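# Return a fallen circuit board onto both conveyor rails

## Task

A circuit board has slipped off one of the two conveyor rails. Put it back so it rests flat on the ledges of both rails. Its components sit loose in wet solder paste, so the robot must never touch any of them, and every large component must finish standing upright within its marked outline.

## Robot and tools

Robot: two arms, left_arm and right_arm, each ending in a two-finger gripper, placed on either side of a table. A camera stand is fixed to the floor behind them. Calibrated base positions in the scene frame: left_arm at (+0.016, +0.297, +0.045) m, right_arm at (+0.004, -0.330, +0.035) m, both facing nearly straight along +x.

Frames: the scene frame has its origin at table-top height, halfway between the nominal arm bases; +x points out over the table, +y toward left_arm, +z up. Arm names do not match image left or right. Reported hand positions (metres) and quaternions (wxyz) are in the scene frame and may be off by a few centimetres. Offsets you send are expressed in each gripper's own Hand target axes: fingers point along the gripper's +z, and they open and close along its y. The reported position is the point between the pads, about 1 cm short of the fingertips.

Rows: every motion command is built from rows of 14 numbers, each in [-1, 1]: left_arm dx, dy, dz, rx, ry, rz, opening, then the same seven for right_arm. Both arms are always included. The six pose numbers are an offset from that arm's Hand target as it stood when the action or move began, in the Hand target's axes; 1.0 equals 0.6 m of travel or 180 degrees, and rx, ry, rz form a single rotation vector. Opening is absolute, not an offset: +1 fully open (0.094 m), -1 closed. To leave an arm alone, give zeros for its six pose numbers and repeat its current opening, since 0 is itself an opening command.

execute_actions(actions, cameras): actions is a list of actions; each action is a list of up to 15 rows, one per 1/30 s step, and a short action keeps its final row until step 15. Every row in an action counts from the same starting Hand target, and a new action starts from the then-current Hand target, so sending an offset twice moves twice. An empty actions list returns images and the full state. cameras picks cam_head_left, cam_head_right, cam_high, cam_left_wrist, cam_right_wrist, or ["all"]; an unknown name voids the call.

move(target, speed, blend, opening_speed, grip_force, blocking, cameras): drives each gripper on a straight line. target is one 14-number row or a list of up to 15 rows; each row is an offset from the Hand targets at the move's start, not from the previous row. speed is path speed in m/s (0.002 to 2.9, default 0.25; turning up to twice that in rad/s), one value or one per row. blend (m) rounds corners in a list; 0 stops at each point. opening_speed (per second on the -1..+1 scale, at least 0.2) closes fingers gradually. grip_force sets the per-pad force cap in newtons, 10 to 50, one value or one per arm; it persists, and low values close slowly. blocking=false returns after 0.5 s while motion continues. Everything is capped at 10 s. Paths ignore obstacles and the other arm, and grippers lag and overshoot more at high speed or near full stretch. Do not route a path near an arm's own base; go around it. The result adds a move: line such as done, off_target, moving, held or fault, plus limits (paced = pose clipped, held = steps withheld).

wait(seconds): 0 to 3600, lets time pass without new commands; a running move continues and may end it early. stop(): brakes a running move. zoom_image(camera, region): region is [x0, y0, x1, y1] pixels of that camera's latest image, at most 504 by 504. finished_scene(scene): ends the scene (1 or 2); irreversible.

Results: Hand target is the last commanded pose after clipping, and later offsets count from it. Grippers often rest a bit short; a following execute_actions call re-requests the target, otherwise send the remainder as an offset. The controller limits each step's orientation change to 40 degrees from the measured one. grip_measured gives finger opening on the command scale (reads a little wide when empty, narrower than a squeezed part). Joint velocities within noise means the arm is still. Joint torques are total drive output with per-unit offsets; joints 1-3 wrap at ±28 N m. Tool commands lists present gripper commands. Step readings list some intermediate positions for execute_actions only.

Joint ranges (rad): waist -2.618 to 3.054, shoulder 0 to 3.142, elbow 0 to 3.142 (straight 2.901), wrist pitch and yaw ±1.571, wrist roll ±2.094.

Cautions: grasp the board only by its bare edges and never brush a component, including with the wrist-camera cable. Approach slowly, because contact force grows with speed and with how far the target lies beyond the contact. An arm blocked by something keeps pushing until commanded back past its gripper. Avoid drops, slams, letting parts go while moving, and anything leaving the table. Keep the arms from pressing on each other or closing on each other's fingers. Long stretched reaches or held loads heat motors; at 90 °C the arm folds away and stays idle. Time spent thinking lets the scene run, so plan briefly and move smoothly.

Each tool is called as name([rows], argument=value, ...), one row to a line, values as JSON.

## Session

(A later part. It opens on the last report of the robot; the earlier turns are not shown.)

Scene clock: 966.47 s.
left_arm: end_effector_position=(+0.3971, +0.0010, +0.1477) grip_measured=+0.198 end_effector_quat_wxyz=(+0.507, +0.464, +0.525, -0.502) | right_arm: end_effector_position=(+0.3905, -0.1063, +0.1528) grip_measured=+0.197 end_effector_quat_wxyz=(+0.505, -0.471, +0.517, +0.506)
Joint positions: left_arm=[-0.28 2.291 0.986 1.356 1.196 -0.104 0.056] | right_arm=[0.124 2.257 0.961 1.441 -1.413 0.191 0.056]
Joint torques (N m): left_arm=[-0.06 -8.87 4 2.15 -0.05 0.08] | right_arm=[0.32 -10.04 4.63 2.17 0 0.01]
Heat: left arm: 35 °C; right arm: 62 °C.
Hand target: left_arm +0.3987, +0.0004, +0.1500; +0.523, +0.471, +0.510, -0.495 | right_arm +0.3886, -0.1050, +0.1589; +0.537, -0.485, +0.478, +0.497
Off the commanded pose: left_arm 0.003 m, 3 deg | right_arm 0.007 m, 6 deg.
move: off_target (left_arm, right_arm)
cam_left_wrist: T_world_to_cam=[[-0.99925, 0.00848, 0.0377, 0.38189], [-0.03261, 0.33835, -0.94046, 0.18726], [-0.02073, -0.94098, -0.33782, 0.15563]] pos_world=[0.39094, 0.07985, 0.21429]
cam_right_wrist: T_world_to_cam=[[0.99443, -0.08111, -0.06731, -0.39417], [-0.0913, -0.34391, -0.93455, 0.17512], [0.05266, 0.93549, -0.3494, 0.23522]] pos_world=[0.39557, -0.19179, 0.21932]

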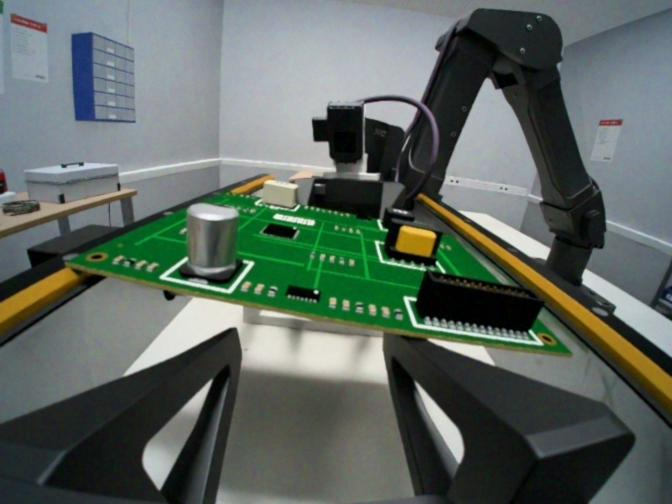

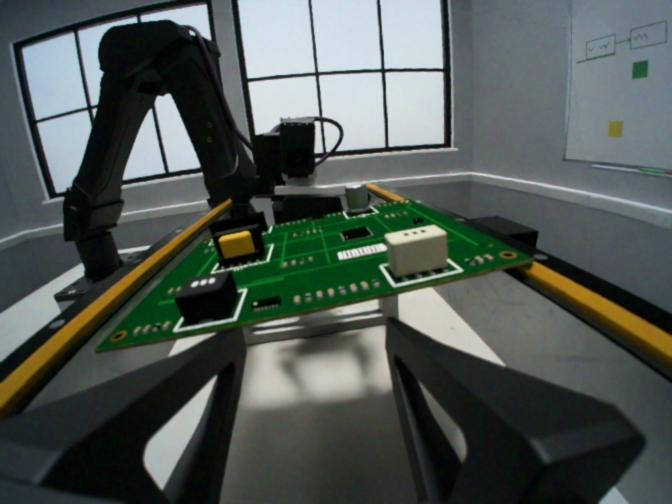

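move([
  [0,0,0,0,0,0.035,0.2,0,0,0,0,0,-0.035,0.2],
  [-0.07,0,0.002,0,0,0.035,0.2,-0.068,-0.003,0.003,0,0,-0.035,0.2],
], speed=0.03, blend=0.005, cameras=["cam_left_wrist","cam_right_wrist","cam_high"])

zoom_image(camera="cam_high", region=[315, 280, 405, 380])

Scene clock: 988.97 s.
left_arm: end_effector_position=(+0.3980, +0.0007, +0.1646) grip_measured=+0.198 end_effector_quat_wxyz=(+0.526, +0.487, +0.507, -0.479) | right_arm: end_effector_position=(+0.3903, -0.1063, +0.1667) grip_measured=+0.197 end_effector_quat_wxyz=(+0.519, -0.482, +0.503, +0.495)
Joint positions: left_arm=[-0.28 2.226 0.986 1.272 1.196 -0.003 0.056] | right_arm=[0.124 2.221 0.961 1.441 -1.413 0.176 0.056]
Joint torques (N m): left_arm=[0.02 -14.74 4.11 1.76 -0.04 0.06] | right_arm=[0.17 -16.14 5.29 2.04 0.05 0.04]
Heat: left arm: 35 °C; right arm: 62 °C.
Hand target: left_arm +0.3992, +0.0008, +0.1920; +0.549, +0.498, +0.483, -0.465 | right_arm +0.3885, -0.1061, +0.1998; +0.564, -0.511, +0.451, +0.467
Off the commanded pose: left_arm 0.027 m, 4 deg | right_arm 0.033 m, 9 deg.
move: off_target (left_arm, right_arm)
cam_left_wrist: T_world_to_cam=[[-0.99895, 0.00707, -0.04521, 0.39566], [0.04483, 0.35001, -0.93567, 0.17157], [0.00921, -0.93672, -0.34996, 0.15108]] pos_world=[0.38616, 0.07867, 0.2313]
cam_right_wrist: T_world_to_cam=[[0.99653, -0.08139, -0.01731, -0.40218], [-0.04415, -0.34078, -0.9391, 0.17064], [0.07054, 0.93661, -0.34319, 0.23223]] pos_world=[0.39194, -0.1921, 0.23298]
Images, in order (width x height): cam_high 672x504, cam_left_wrist 672x504, cam_right_wrist 672x504.

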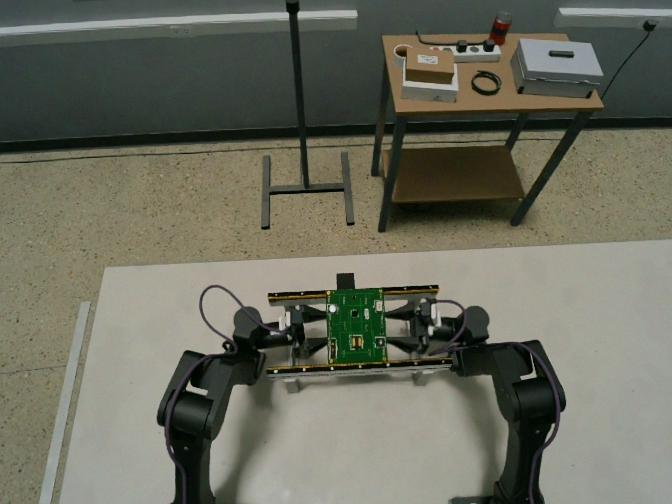

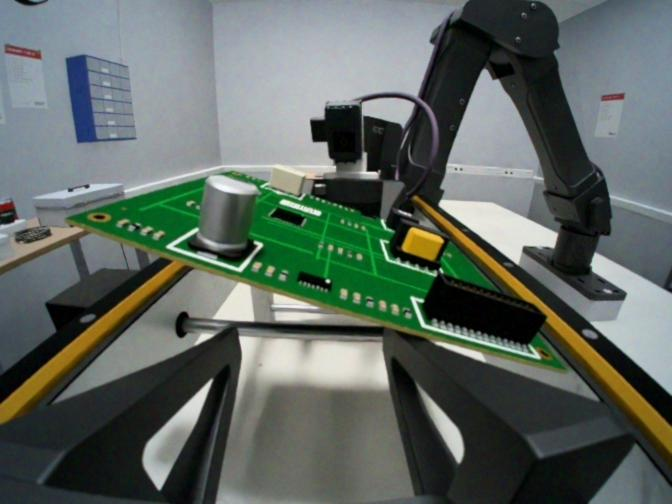

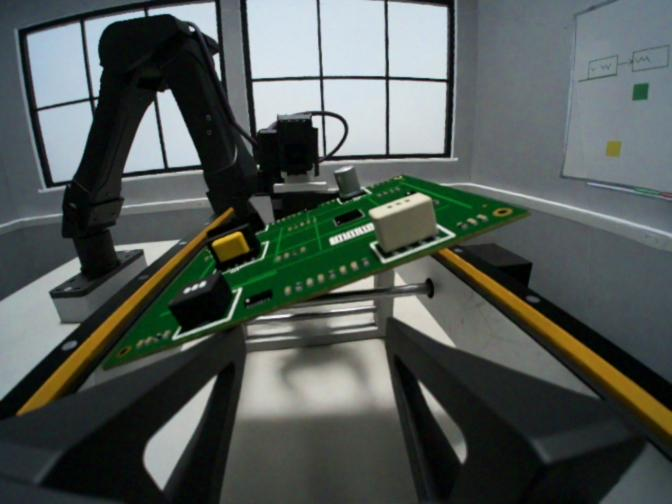

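Scaled by 5.040 from the camera's image (finer frame: 960x720).

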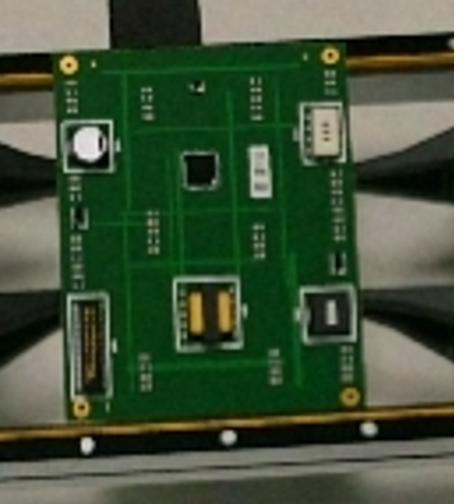

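move(target=[0.062,0,0,0,0,0,0.2,0.062,0.003,-0.003,0,0,0,0.2], speed=0.03, cameras=["cam_left_wrist","cam_right_wrist"])

Scene clock: 1000.70 s.
left_arm: end_effector_position=(+0.3974, +0.0009, +0.1487) grip_measured=+0.198 end_effector_quat_wxyz=(+0.530, +0.491, +0.503, -0.475) | right_arm: end_effector_position=(+0.3905, -0.1063, +0.1537) grip_measured=+0.197 end_effector_quat_wxyz=(+0.526, -0.492, +0.496, +0.485)
Joint positions: left_arm=[-0.28 2.281 0.986 1.331 1.196 0.009 0.056] | right_arm=[0.124 2.254 0.961 1.44 -1.413 0.108 0.056]
Joint torques (N m): left_arm=[0.08 -8.79 5.39 2.11 -0.03 0.06] | right_arm=[0.14 -10.04 6.2 2.1 0.01 -0.13]
Heat: left arm: 37 °C; right arm: 62 °C.
Hand target: left_arm +0.4029, -0.0004, +0.1549; +0.549, +0.498, +0.483, -0.465 | right_arm +0.3925, -0.1054, +0.1628; +0.564, -0.511, +0.451, +0.467
Off the commanded pose: left_arm 0.008 m, 3 deg | right_arm 0.009 m, 7 deg.
move: off_target (left_arm, right_arm)
cam_left_wrist: T_world_to_cam=[[-0.99809, 0.00683, -0.06133, 0.39642], [0.05985, 0.34947, -0.93503, 0.15072], [0.01505, -0.93692, -0.34921, 0.14339]] pos_world=[0.38448, 0.07897, 0.21531]
cam_right_wrist: T_world_to_cam=[[0.99638, -0.0831, 0.01799, -0.40819], [-0.01202, -0.3471, -0.93775, 0.14505], [0.08417, 0.93414, -0.34685, 0.22268]] pos_world=[0.38971, -0.19159, 0.2206]

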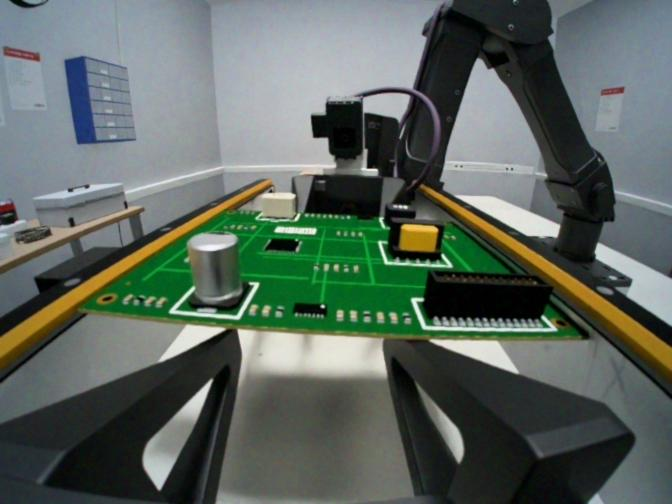

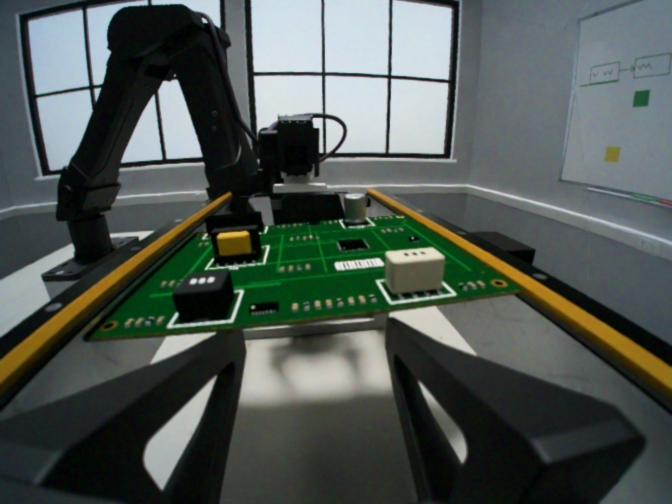

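zoom_image(camera="cam_right_wrist", region=[420, 220, 560, 360])

zoom_image(camera="cam_right_wrist", region=[50, 260, 190, 400])

zoom_image(camera="cam_left_wrist", region=[40, 240, 180, 380])

zoom_image(camera="cam_left_wrist", region=[520, 260, 660, 400])

Scaled by 3.600 from the camera's image (finer frame: 960x720).

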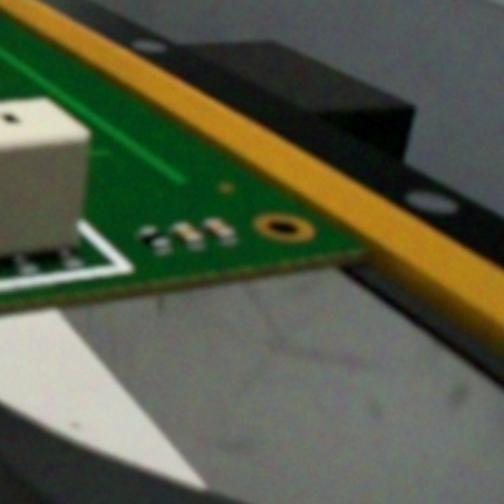

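Scaled by 3.600 from the camera's image (finer frame: 960x720).

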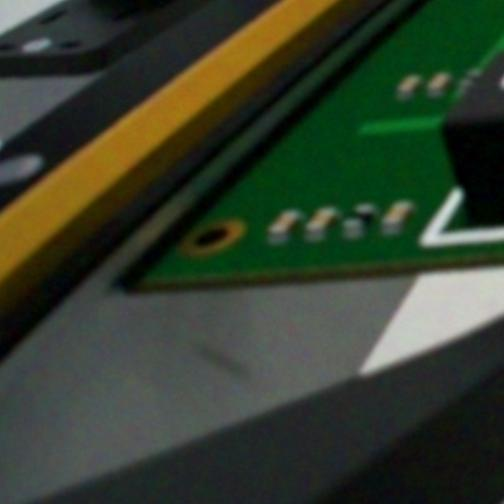

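Scaled by 3.600 from the camera's image (finer frame: 960x720).

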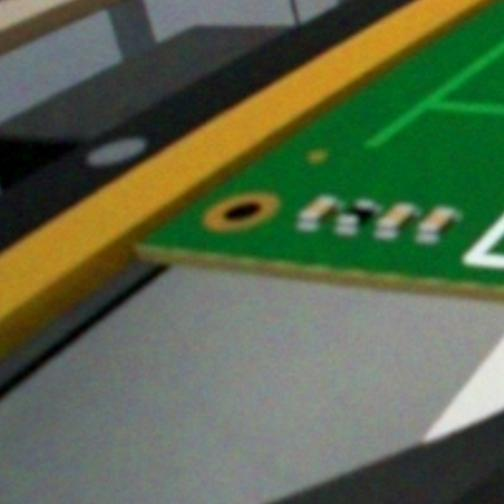

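Scaled by 3.600 from the camera's image (finer frame: 960x720).

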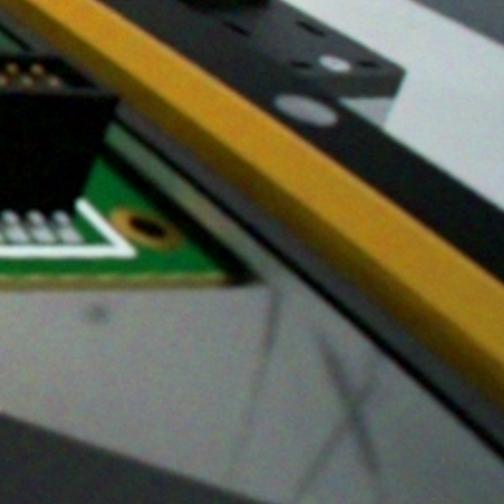

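move([
  [0,0,0,0,0,0.05,0.2,0,0,0,0,0,-0.056,0.2],
  [-0.043,0.0042,0.0016,0,0,0.05,0.2,-0.049,-0.0078,0.0036,0,0,-0.056,0.2],
], speed=0.04, blend=0.002, cameras=["cam_left_wrist","cam_right_wrist"])

Scene clock: 1037.40 s.
left_arm: end_effector_position=(+0.3977, +0.0008, +0.1502) grip_measured=+0.198 end_effector_quat_wxyz=(+0.558, +0.524, +0.471, -0.438) | right_arm: end_effector_position=(+0.3905, -0.1063, +0.1562) grip_measured=+0.197 end_effector_quat_wxyz=(+0.555, -0.522, +0.465, +0.451)
Joint positions: left_arm=[-0.28 2.268 0.986 1.301 1.196 0.156 0.056] | right_arm=[0.124 2.248 0.961 1.441 -1.413 -0.009 0.056]
Joint torques (N m): left_arm=[0.03 -14.75 5.07 1.77 -0.03 0.06] | right_arm=[0.27 -16.14 6.58 2.08 0.03 0]
Heat: left arm: 35 °C; right arm: 62 °C.
Hand target: left_arm +0.4029, -0.0004, +0.1809; +0.584, +0.534, +0.443, -0.421 | right_arm +0.3926, -0.1054, +0.1926; +0.602, -0.548, +0.404, +0.416
Off the commanded pose: left_arm 0.031 m, 5 deg | right_arm 0.036 m, 10 deg.
move: off_target (left_arm, right_arm)
cam_left_wrist: T_world_to_cam=[[-0.98185, 0.00732, -0.18951, 0.40954], [0.17914, 0.36372, -0.91412, 0.10148], [0.06224, -0.93148, -0.35843, 0.12635]] pos_world=[0.37606, 0.07779, 0.21566]
cam_right_wrist: T_world_to_cam=[[0.98633, -0.08556, 0.14085, -0.42369], [0.1024, -0.35145, -0.93059, 0.10122], [0.12912, 0.93229, -0.33788, 0.20445]] pos_world=[0.38113, -0.19129, 0.22295]

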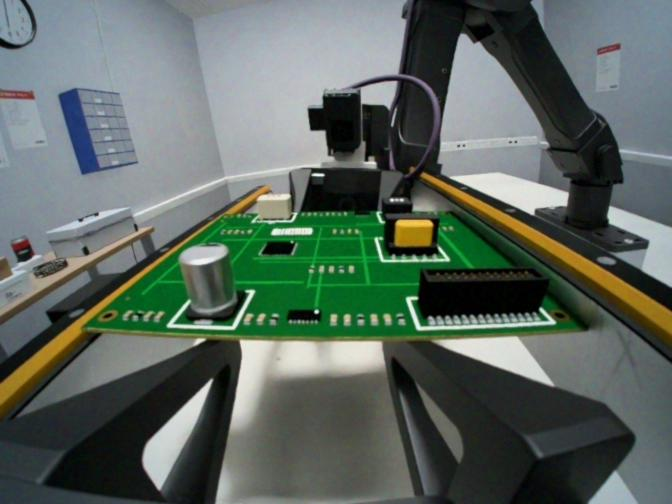

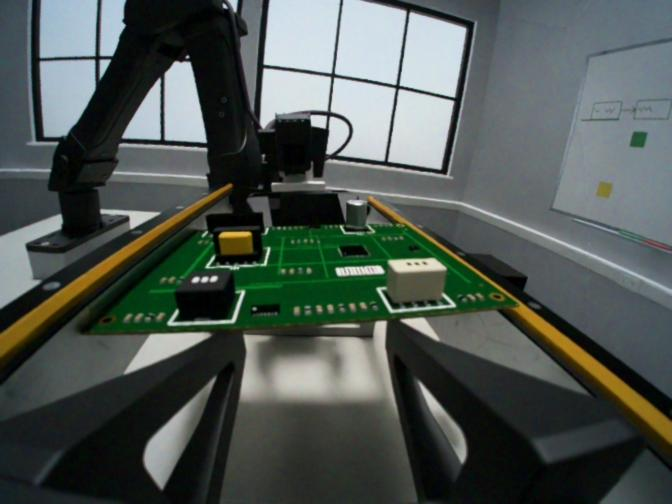

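move([
  [-0.0045,0.0218,0.0017,0,0,0,0.2,-0.0027,-0.022,0.0013,0,0,0,0.2],
  [-0.0535,0.031,0.0033,0,0,0,0.2,-0.0508,-0.035,0.0048,0,0,0,0.2],
], speed=0.03, blend=0.002, cameras=["cam_left_wrist","cam_right_wrist","cam_high"])

zoom_image(camera="cam_high", region=[315, 280, 405, 380])

Scene clock: 1058.07 s.
left_arm: end_effector_position=(+0.4082, -0.0007, +0.1820) grip_measured=+0.198 end_effector_quat_wxyz=(+0.557, +0.522, +0.475, -0.438) | right_arm: end_effector_position=(+0.4017, -0.1050, +0.1937) grip_measured=+0.197 end_effector_quat_wxyz=(+0.566, -0.525, +0.451, +0.448)
Joint positions: left_arm=[-0.276 2.182 1.033 1.161 1.196 0.156 0.056] | right_arm=[0.124 2.191 1.026 1.437 -1.413 0.077 0.056]
Joint torques (N m): left_arm=[0.32 -14.83 6.37 1.73 0.05 0.05] | right_arm=[0.01 -16.31 7.3 1.68 0.11 0.01]
Heat: left arm: 38 °C; right arm: 62 °C.
Hand target: left_arm +0.4128, -0.0004, +0.2168; +0.584, +0.534, +0.443, -0.421 | right_arm +0.4025, -0.1054, +0.2283; +0.602, -0.548, +0.404, +0.416
Off the commanded pose: left_arm 0.035 m, 5 deg | right_arm 0.035 m, 8 deg.
move: off_target (left_arm, right_arm)
cam_left_wrist: T_world_to_cam=[[-0.98303, 0.00393, -0.18338, 0.42526], [0.17206, 0.36621, -0.91448, 0.13226], [0.06356, -0.93052, -0.36068, 0.13562]] pos_world=[0.38667, 0.07609, 0.24785]
cam_right_wrist: T_world_to_cam=[[0.98148, -0.08536, 0.17148, -0.44397], [0.13378, -0.3353, -0.93256, 0.12487], [0.1371, 0.93824, -0.31767, 0.20802]] pos_world=[0.39053, -0.1912, 0.25866]
Images, in order (width x height): cam_high 672x504, cam_left_wrist 672x504, cam_right_wrist 672x504.

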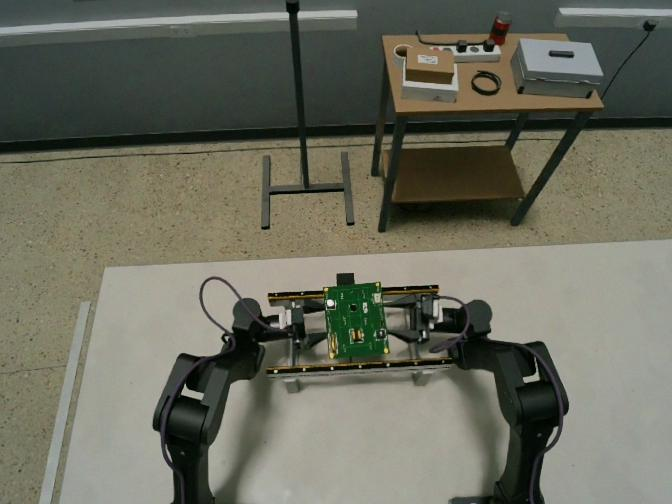

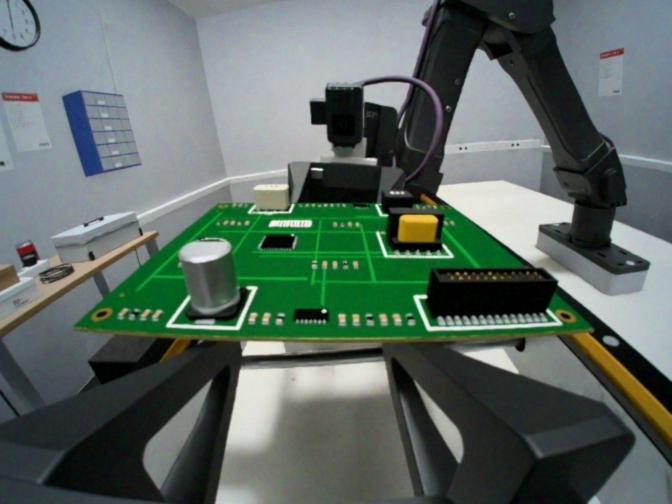

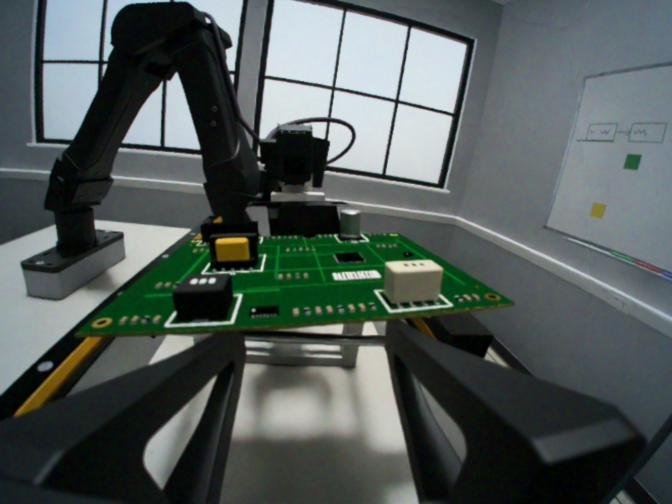

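Scaled by 5.040 from the camera's image (finer frame: 960x720).

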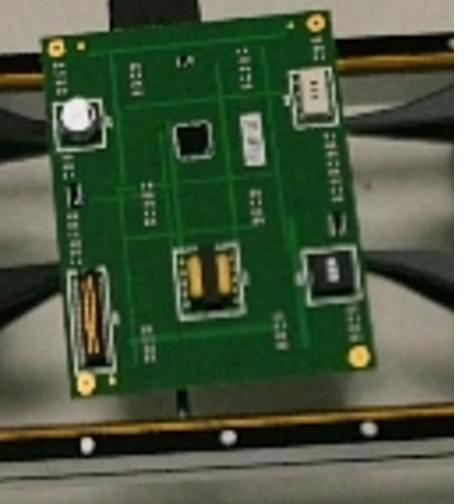

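move([
  [0,0,0,0,0,-0.056,0.2,0,0,0,0,0,0.064,0.2],
  [0.073,-0.0292,-0.004,0,0,-0.056,0.2,0.0705,0.0445,-0.0065,0,0,0.064,0.2],
], speed=0.05, blend=0.002, cameras=["cam_left_wrist","cam_right_wrist","cam_high"])

zoom_image(camera="cam_high", region=[315, 280, 405, 380])

Scene clock: 1100.80 s.
left_arm: end_effector_position=(+0.4076, -0.0005, +0.1707) grip_measured=+0.198 end_effector_quat_wxyz=(+0.538, +0.490, +0.497, -0.473) | right_arm: end_effector_position=(+0.3952, -0.1058, +0.1771) grip_measured=+0.197 end_effector_quat_wxyz=(+0.530, -0.491, +0.492, +0.486)
Joint positions: left_arm=[-0.276 2.243 1.03 1.283 1.196 -0.007 0.056] | right_arm=[0.124 2.21 0.987 1.439 -1.413 0.171 0.056]
Joint torques (N m): left_arm=[0.03 -9.03 3.69 2.05 -0.01 -0.01] | right_arm=[0.24 -10.21 3.79 2.01 0.06 -0.15]
Heat: left arm: 45 °C; right arm: 58 °C.
Hand target: left_arm +0.4068, -0.0002, +0.1697; +0.545, +0.493, +0.488, -0.471 | right_arm +0.3911, -0.1054, +0.1794; +0.558, -0.505, +0.457, +0.474
Off the commanded pose: left_arm 0.001 m, 1 deg | right_arm 0.005 m, 6 deg.
move: off_target (right_arm)
cam_left_wrist: T_world_to_cam=[[-0.99703, 0.00258, -0.07697, 0.41013], [0.07328, 0.33925, -0.93784, 0.16612], [0.0237, -0.94069, -0.33843, 0.14422]] pos_world=[0.39332, 0.07825, 0.23617]
cam_right_wrist: T_world_to_cam=[[0.99641, -0.08153, 0.02283, -0.41389], [-0.00602, -0.3372, -0.94141, 0.1666], [0.08445, 0.9379, -0.33648, 0.22842]] pos_world=[0.39412, -0.1918, 0.24315]
Images, in order (width x height): cam_high 672x504, cam_left_wrist 672x504, cam_right_wrist 672x504.

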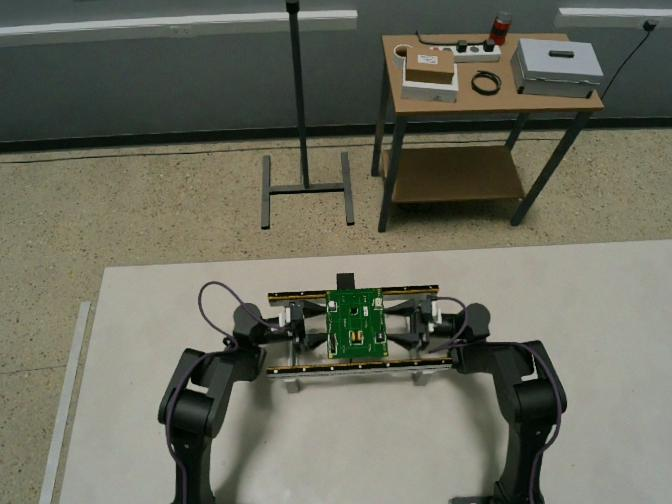

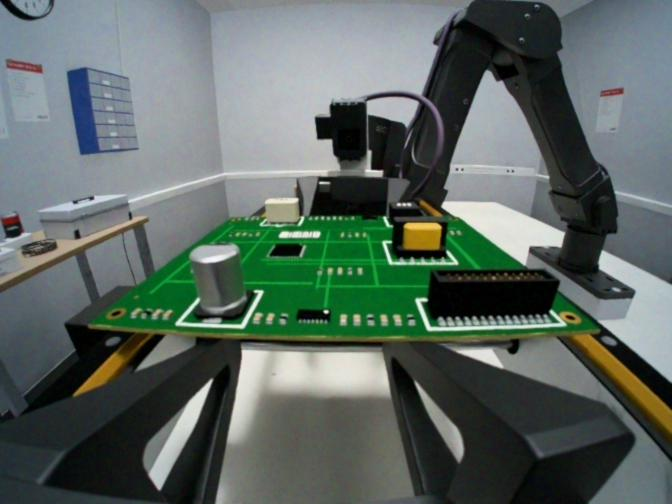

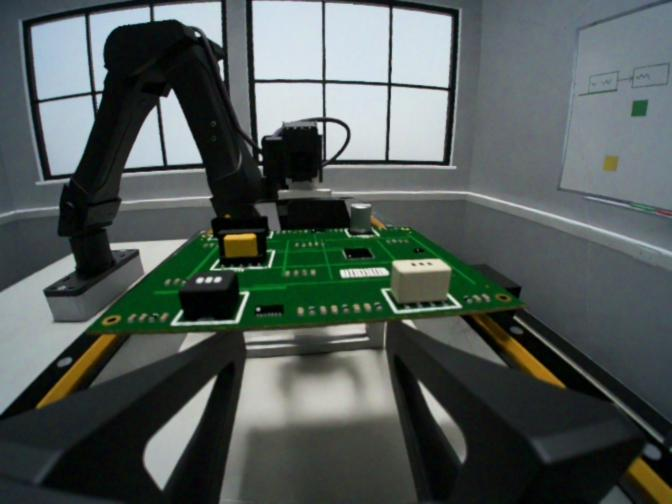

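Scaled by 5.040 from the camera's image (finer frame: 960x720).

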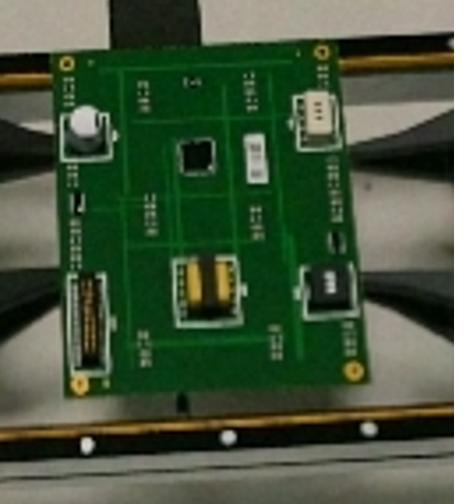

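move(target=[-0.001,-0.0108,-0.0007,0,0,0,0.2,-0.0014,0.0107,0,0,0,0,0.2], speed=0.03, cameras=["cam_left_wrist","cam_right_wrist","cam_high"])

zoom_image(camera="cam_high", region=[315, 280, 405, 380])

Scene clock: 1148.13 s.
left_arm: end_effector_position=(+0.4021, +0.0012, +0.1651) grip_measured=+0.198 end_effector_quat_wxyz=(+0.534, +0.488, +0.501, -0.475) | right_arm: end_effector_position=(+0.3895, -0.1064, +0.1703) grip_measured=+0.197 end_effector_quat_wxyz=(+0.526, -0.490, +0.495, +0.488)
Joint positions: left_arm=[-0.276 2.243 1.002 1.298 1.196 -0.008 0.056] | right_arm=[0.124 2.21 0.958 1.44 -1.413 0.153 0.056]
Joint torques (N m): left_arm=[-0.36 -9.98 3.44 2.09 -0.06 -0.02] | right_arm=[0.42 -11.47 3.56 2.07 0.07 -0.04]
Heat: left arm: 38 °C; right arm: 61 °C.
Hand target: left_arm +0.4003, -0.0002, +0.1699; +0.545, +0.493, +0.488, -0.471 | right_arm +0.3846, -0.1052, +0.1794; +0.558, -0.505, +0.457, +0.474
Off the commanded pose: left_arm 0.005 m, 2 deg | right_arm 0.010 m, 6 deg.
move: off_target (right_arm)
cam_left_wrist: T_world_to_cam=[[-0.99791, 0.00287, -0.0646, 0.40248], [0.06167, 0.34268, -0.93743, 0.16533], [0.01944, -0.93945, -0.34214, 0.14633]] pos_world=[0.3886, 0.07966, 0.23104]
cam_right_wrist: T_world_to_cam=[[0.99655, -0.08208, 0.01268, -0.40654], [-0.01612, -0.34093, -0.93995, 0.16324], [0.08147, 0.9365, -0.34108, 0.22892]] pos_world=[0.38912, -0.1921, 0.23667]
Images, in order (width x height): cam_high 672x504, cam_left_wrist 672x504, cam_right_wrist 672x504.

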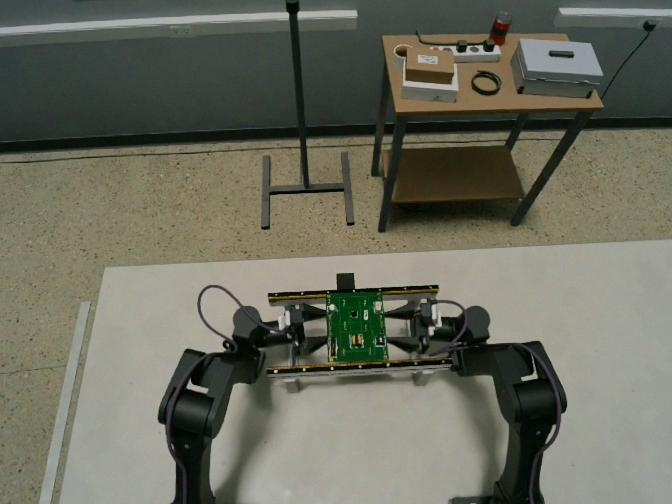

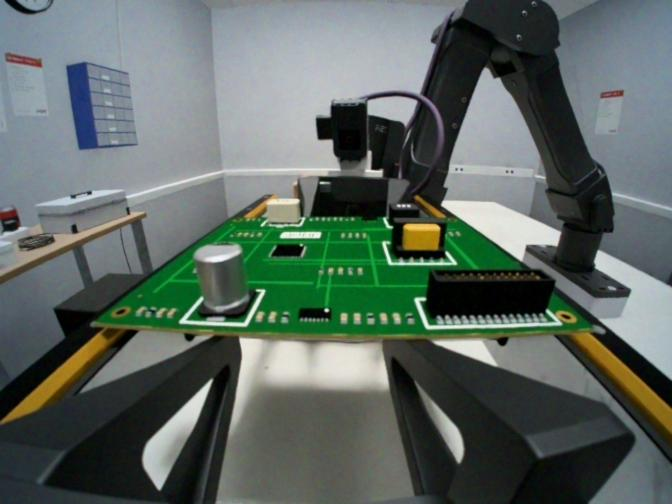

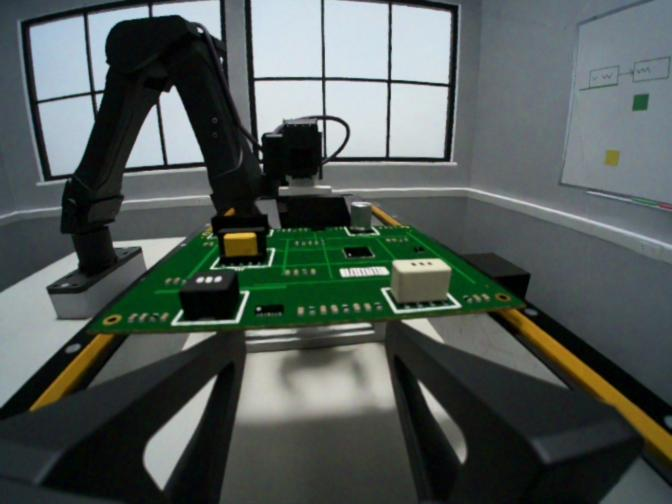

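Scaled by 5.040 from the camera's image (finer frame: 960x720).

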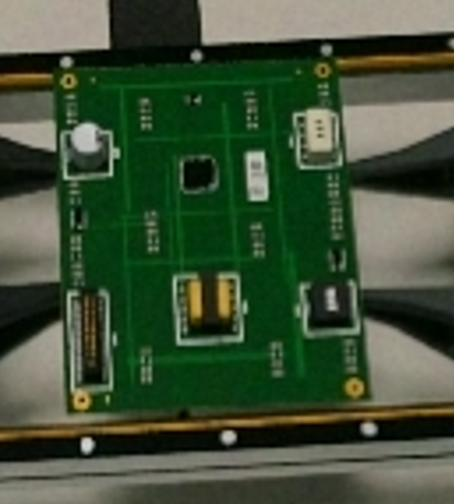

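move(target=[-0.0004,-0.0055,-0.0003,0,0,0,0.2,-0.0008,0.0055,0,0,0,0,0.2], speed=0.03, cameras=["cam_left_wrist","cam_right_wrist","cam_high"])

zoom_image(camera="cam_high", region=[315, 280, 405, 380])

zoom_image(camera="cam_right_wrist", region=[420, 220, 560, 360])

zoom_image(camera="cam_right_wrist", region=[50, 260, 190, 400])

zoom_image(camera="cam_left_wrist", region=[50, 240, 190, 380])

zoom_image(camera="cam_left_wrist", region=[520, 260, 660, 400])

Scene clock: 1163.63 s.
left_arm: end_effector_position=(+0.3991, +0.0022, +0.1622) grip_measured=+0.198 end_effector_quat_wxyz=(+0.531, +0.487, +0.503, -0.476) | right_arm: end_effector_position=(+0.3865, -0.1067, +0.1667) grip_measured=+0.197 end_effector_quat_wxyz=(+0.524, -0.489, +0.498, +0.489)
Joint positions: left_arm=[-0.276 2.243 0.987 1.306 1.196 -0.008 0.056] | right_arm=[0.124 2.21 0.942 1.44 -1.413 0.144 0.056]
Joint torques (N m): left_arm=[-0.57 -10.44 3.38 2.1 -0.07 -0.01] | right_arm=[0.55 -12.04 3.58 2.12 0.07 0.03]
Heat: left arm: 38 °C; right arm: 61 °C.
Hand target: left_arm +0.3970, -0.0002, +0.1698; +0.545, +0.493, +0.488, -0.471 | right_arm +0.3813, -0.1051, +0.1795; +0.558, -0.505, +0.457, +0.474
Off the commanded pose: left_arm 0.008 m, 3 deg | right_arm 0.014 m, 7 deg.
move: off_target (left_arm, right_arm)
cam_left_wrist: T_world_to_cam=[[-0.99835, 0.00298, -0.05735, 0.39831], [0.05486, 0.34466, -0.93712, 0.16506], [0.01697, -0.93872, -0.34426, 0.14758]] pos_world=[0.38609, 0.08046, 0.22833]
cam_right_wrist: T_world_to_cam=[[0.99659, -0.08224, 0.00686, -0.40253], [-0.02183, -0.34289, -0.93912, 0.16155], [0.07958, 0.93577, -0.34351, 0.22942]] pos_world=[0.38642, -0.1924, 0.23328]
Images, in order (width x height): cam_high 672x504, cam_left_wrist 672x504, cam_right_wrist 672x504.

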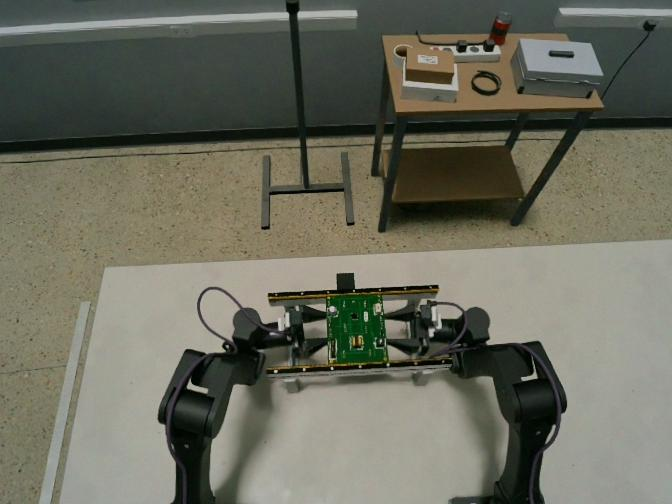

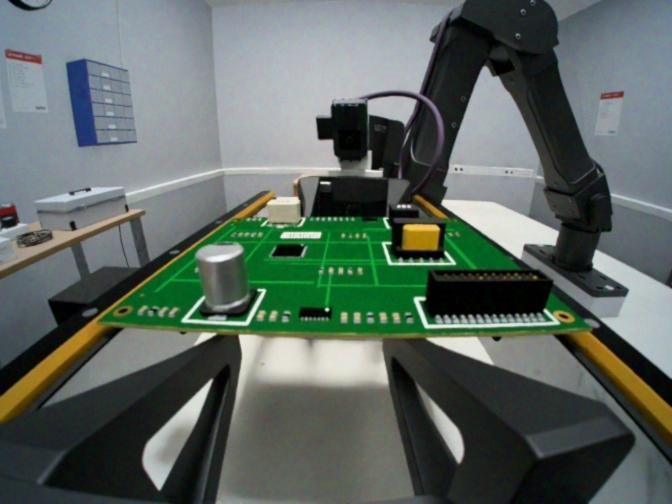

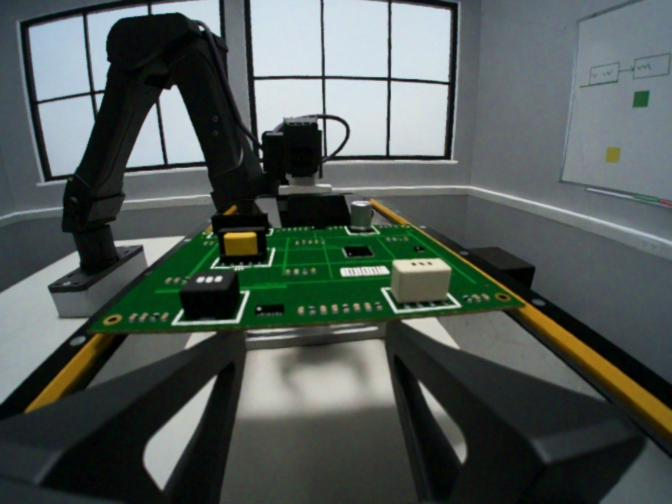

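Scaled by 5.040 from the camera's image (finer frame: 960x720).

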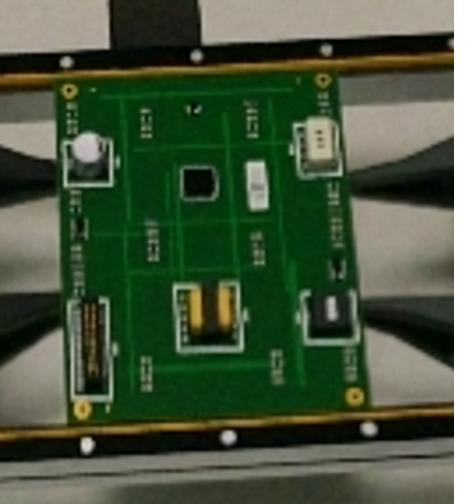

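Scaled by 3.600 from the camera's image (finer frame: 960x720).

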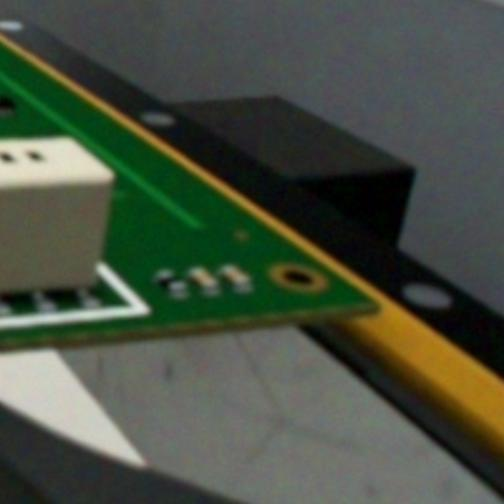

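Scaled by 3.600 from the camera's image (finer frame: 960x720).

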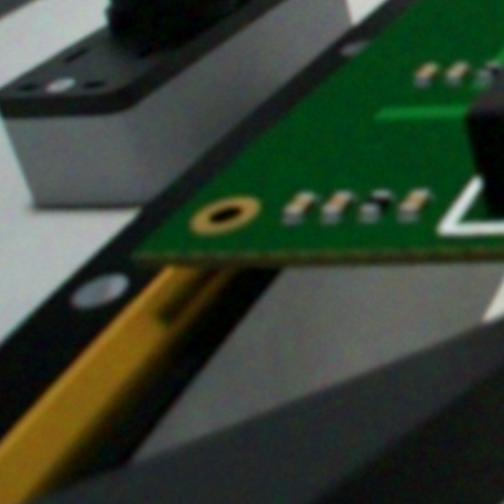

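Scaled by 3.600 from the camera's image (finer frame: 960x720).

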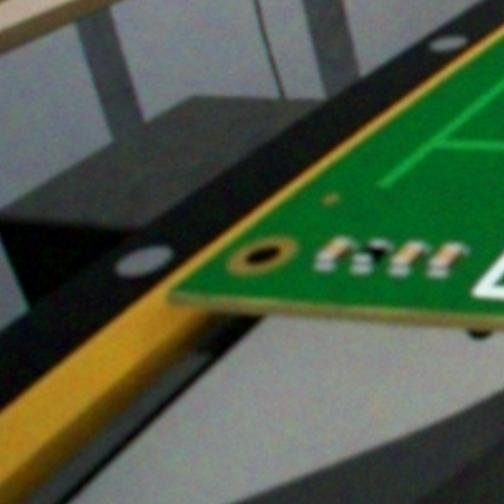

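Scaled by 3.600 from the camera's image (finer frame: 960x720).

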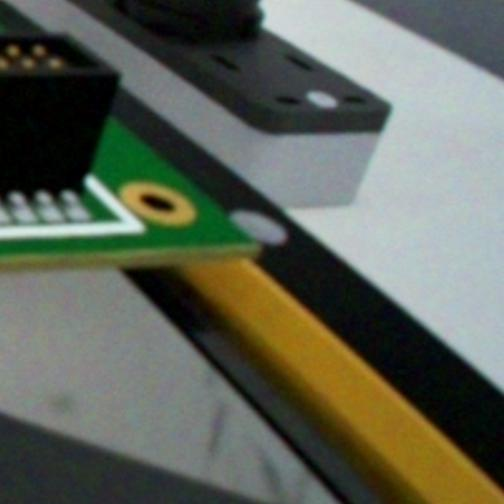

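move(target=[0.015,0.001,0,0,0,0,0.2,0.019,0.001,0,0,0,0,0.2], speed=0.02, cameras=["cam_left_wrist","cam_right_wrist","cam_high"])

zoom_image(camera="cam_high", region=[315, 280, 405, 380])

zoom_image(camera="cam_right_wrist", region=[420, 220, 560, 360])

zoom_image(camera="cam_right_wrist", region=[50, 260, 190, 400])

zoom_image(camera="cam_left_wrist", region=[50, 240, 190, 380])

zoom_image(camera="cam_left_wrist", region=[520, 260, 660, 400])

Scene clock: 1203.80 s.
left_arm: end_effector_position=(+0.3990, +0.0022, +0.1594) grip_measured=+0.198 end_effector_quat_wxyz=(+0.534, +0.488, +0.501, -0.475) | right_arm: end_effector_position=(+0.3865, -0.1067, +0.1647) grip_measured=+0.197 end_effector_quat_wxyz=(+0.526, -0.491, +0.495, +0.486)
Joint positions: left_arm=[-0.276 2.255 0.987 1.326 1.196 -0.008 0.056] | right_arm=[0.124 2.215 0.942 1.44 -1.413 0.129 0.056]
Joint torques (N m): left_arm=[-0.55 -8.88 3.86 2.13 -0.08 0.01] | right_arm=[0.7 -9.91 3.74 2.12 0.07 -0.13]
Heat: left arm: 38 °C; right arm: 62 °C.
Hand target: left_arm +0.3983, -0.0005, +0.1610; +0.545, +0.493, +0.488, -0.471 | right_arm +0.3822, -0.1043, +0.1682; +0.558, -0.505, +0.457, +0.474
Off the commanded pose: left_arm 0.003 m, 2 deg | right_arm 0.006 m, 6 deg.
move: off_target (right_arm)
cam_left_wrist: T_world_to_cam=[[-0.99793, 0.00286, -0.06428, 0.39896], [0.06137, 0.34267, -0.93745, 0.15995], [0.01934, -0.93945, -0.34213, 0.14541]] pos_world=[0.3855, 0.08066, 0.22534]
cam_right_wrist: T_world_to_cam=[[0.99644, -0.08264, 0.01679, -0.40422], [-0.01272, -0.34409, -0.93885, 0.15598], [0.08337, 0.93529, -0.34392, 0.22726]] pos_world=[0.38582, -0.19229, 0.23138]
Images, in order (width x height): cam_high 672x504, cam_left_wrist 672x504, cam_right_wrist 672x504.

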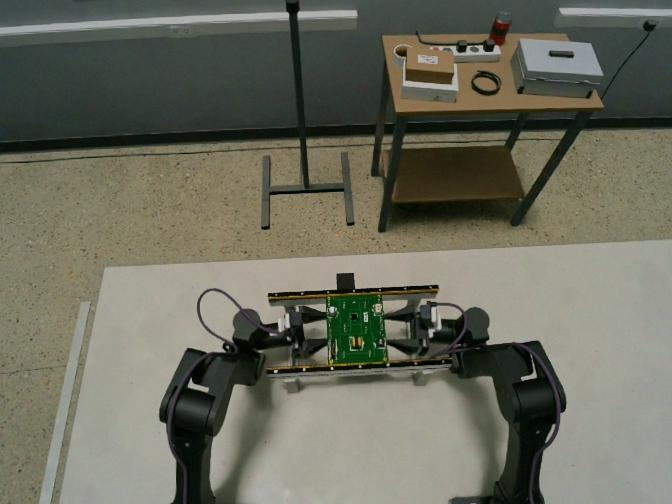

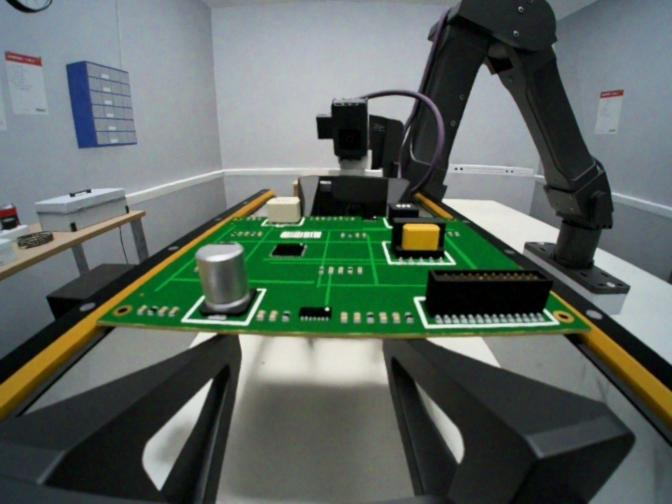

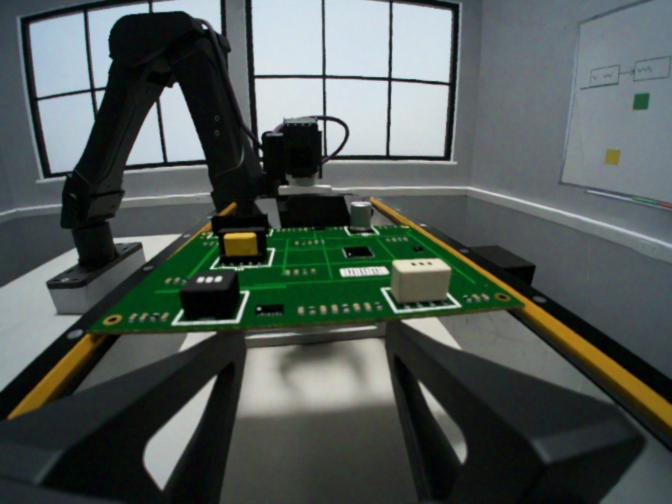

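Scaled by 5.040 from the camera's image (finer frame: 960x720).

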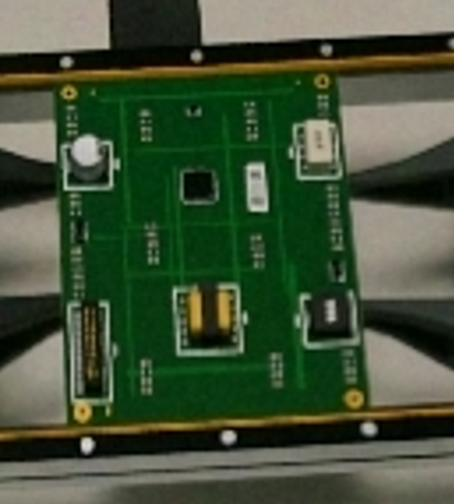

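Scaled by 3.600 from the camera's image (finer frame: 960x720).

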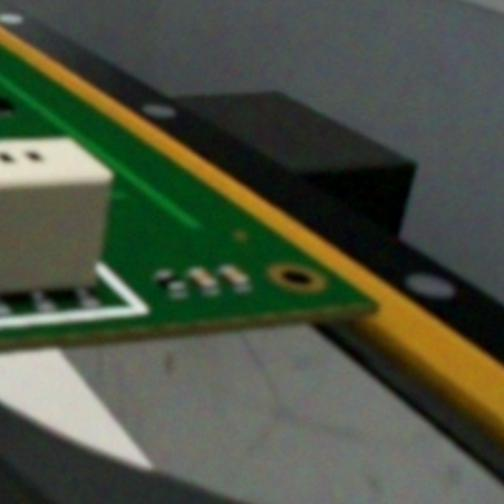

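Scaled by 3.600 from the camera's image (finer frame: 960x720).

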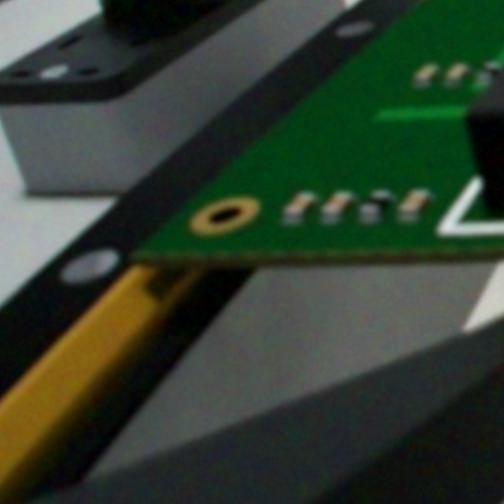

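Scaled by 3.600 from the camera's image (finer frame: 960x720).

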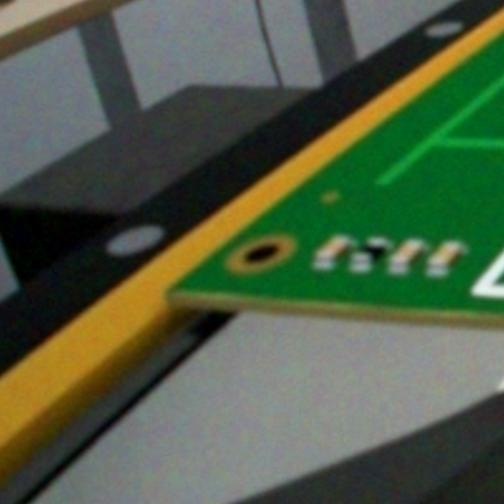

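Scaled by 3.600 from the camera's image (finer frame: 960x720).

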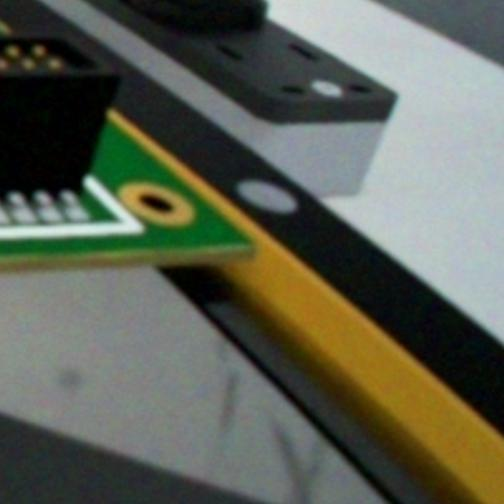

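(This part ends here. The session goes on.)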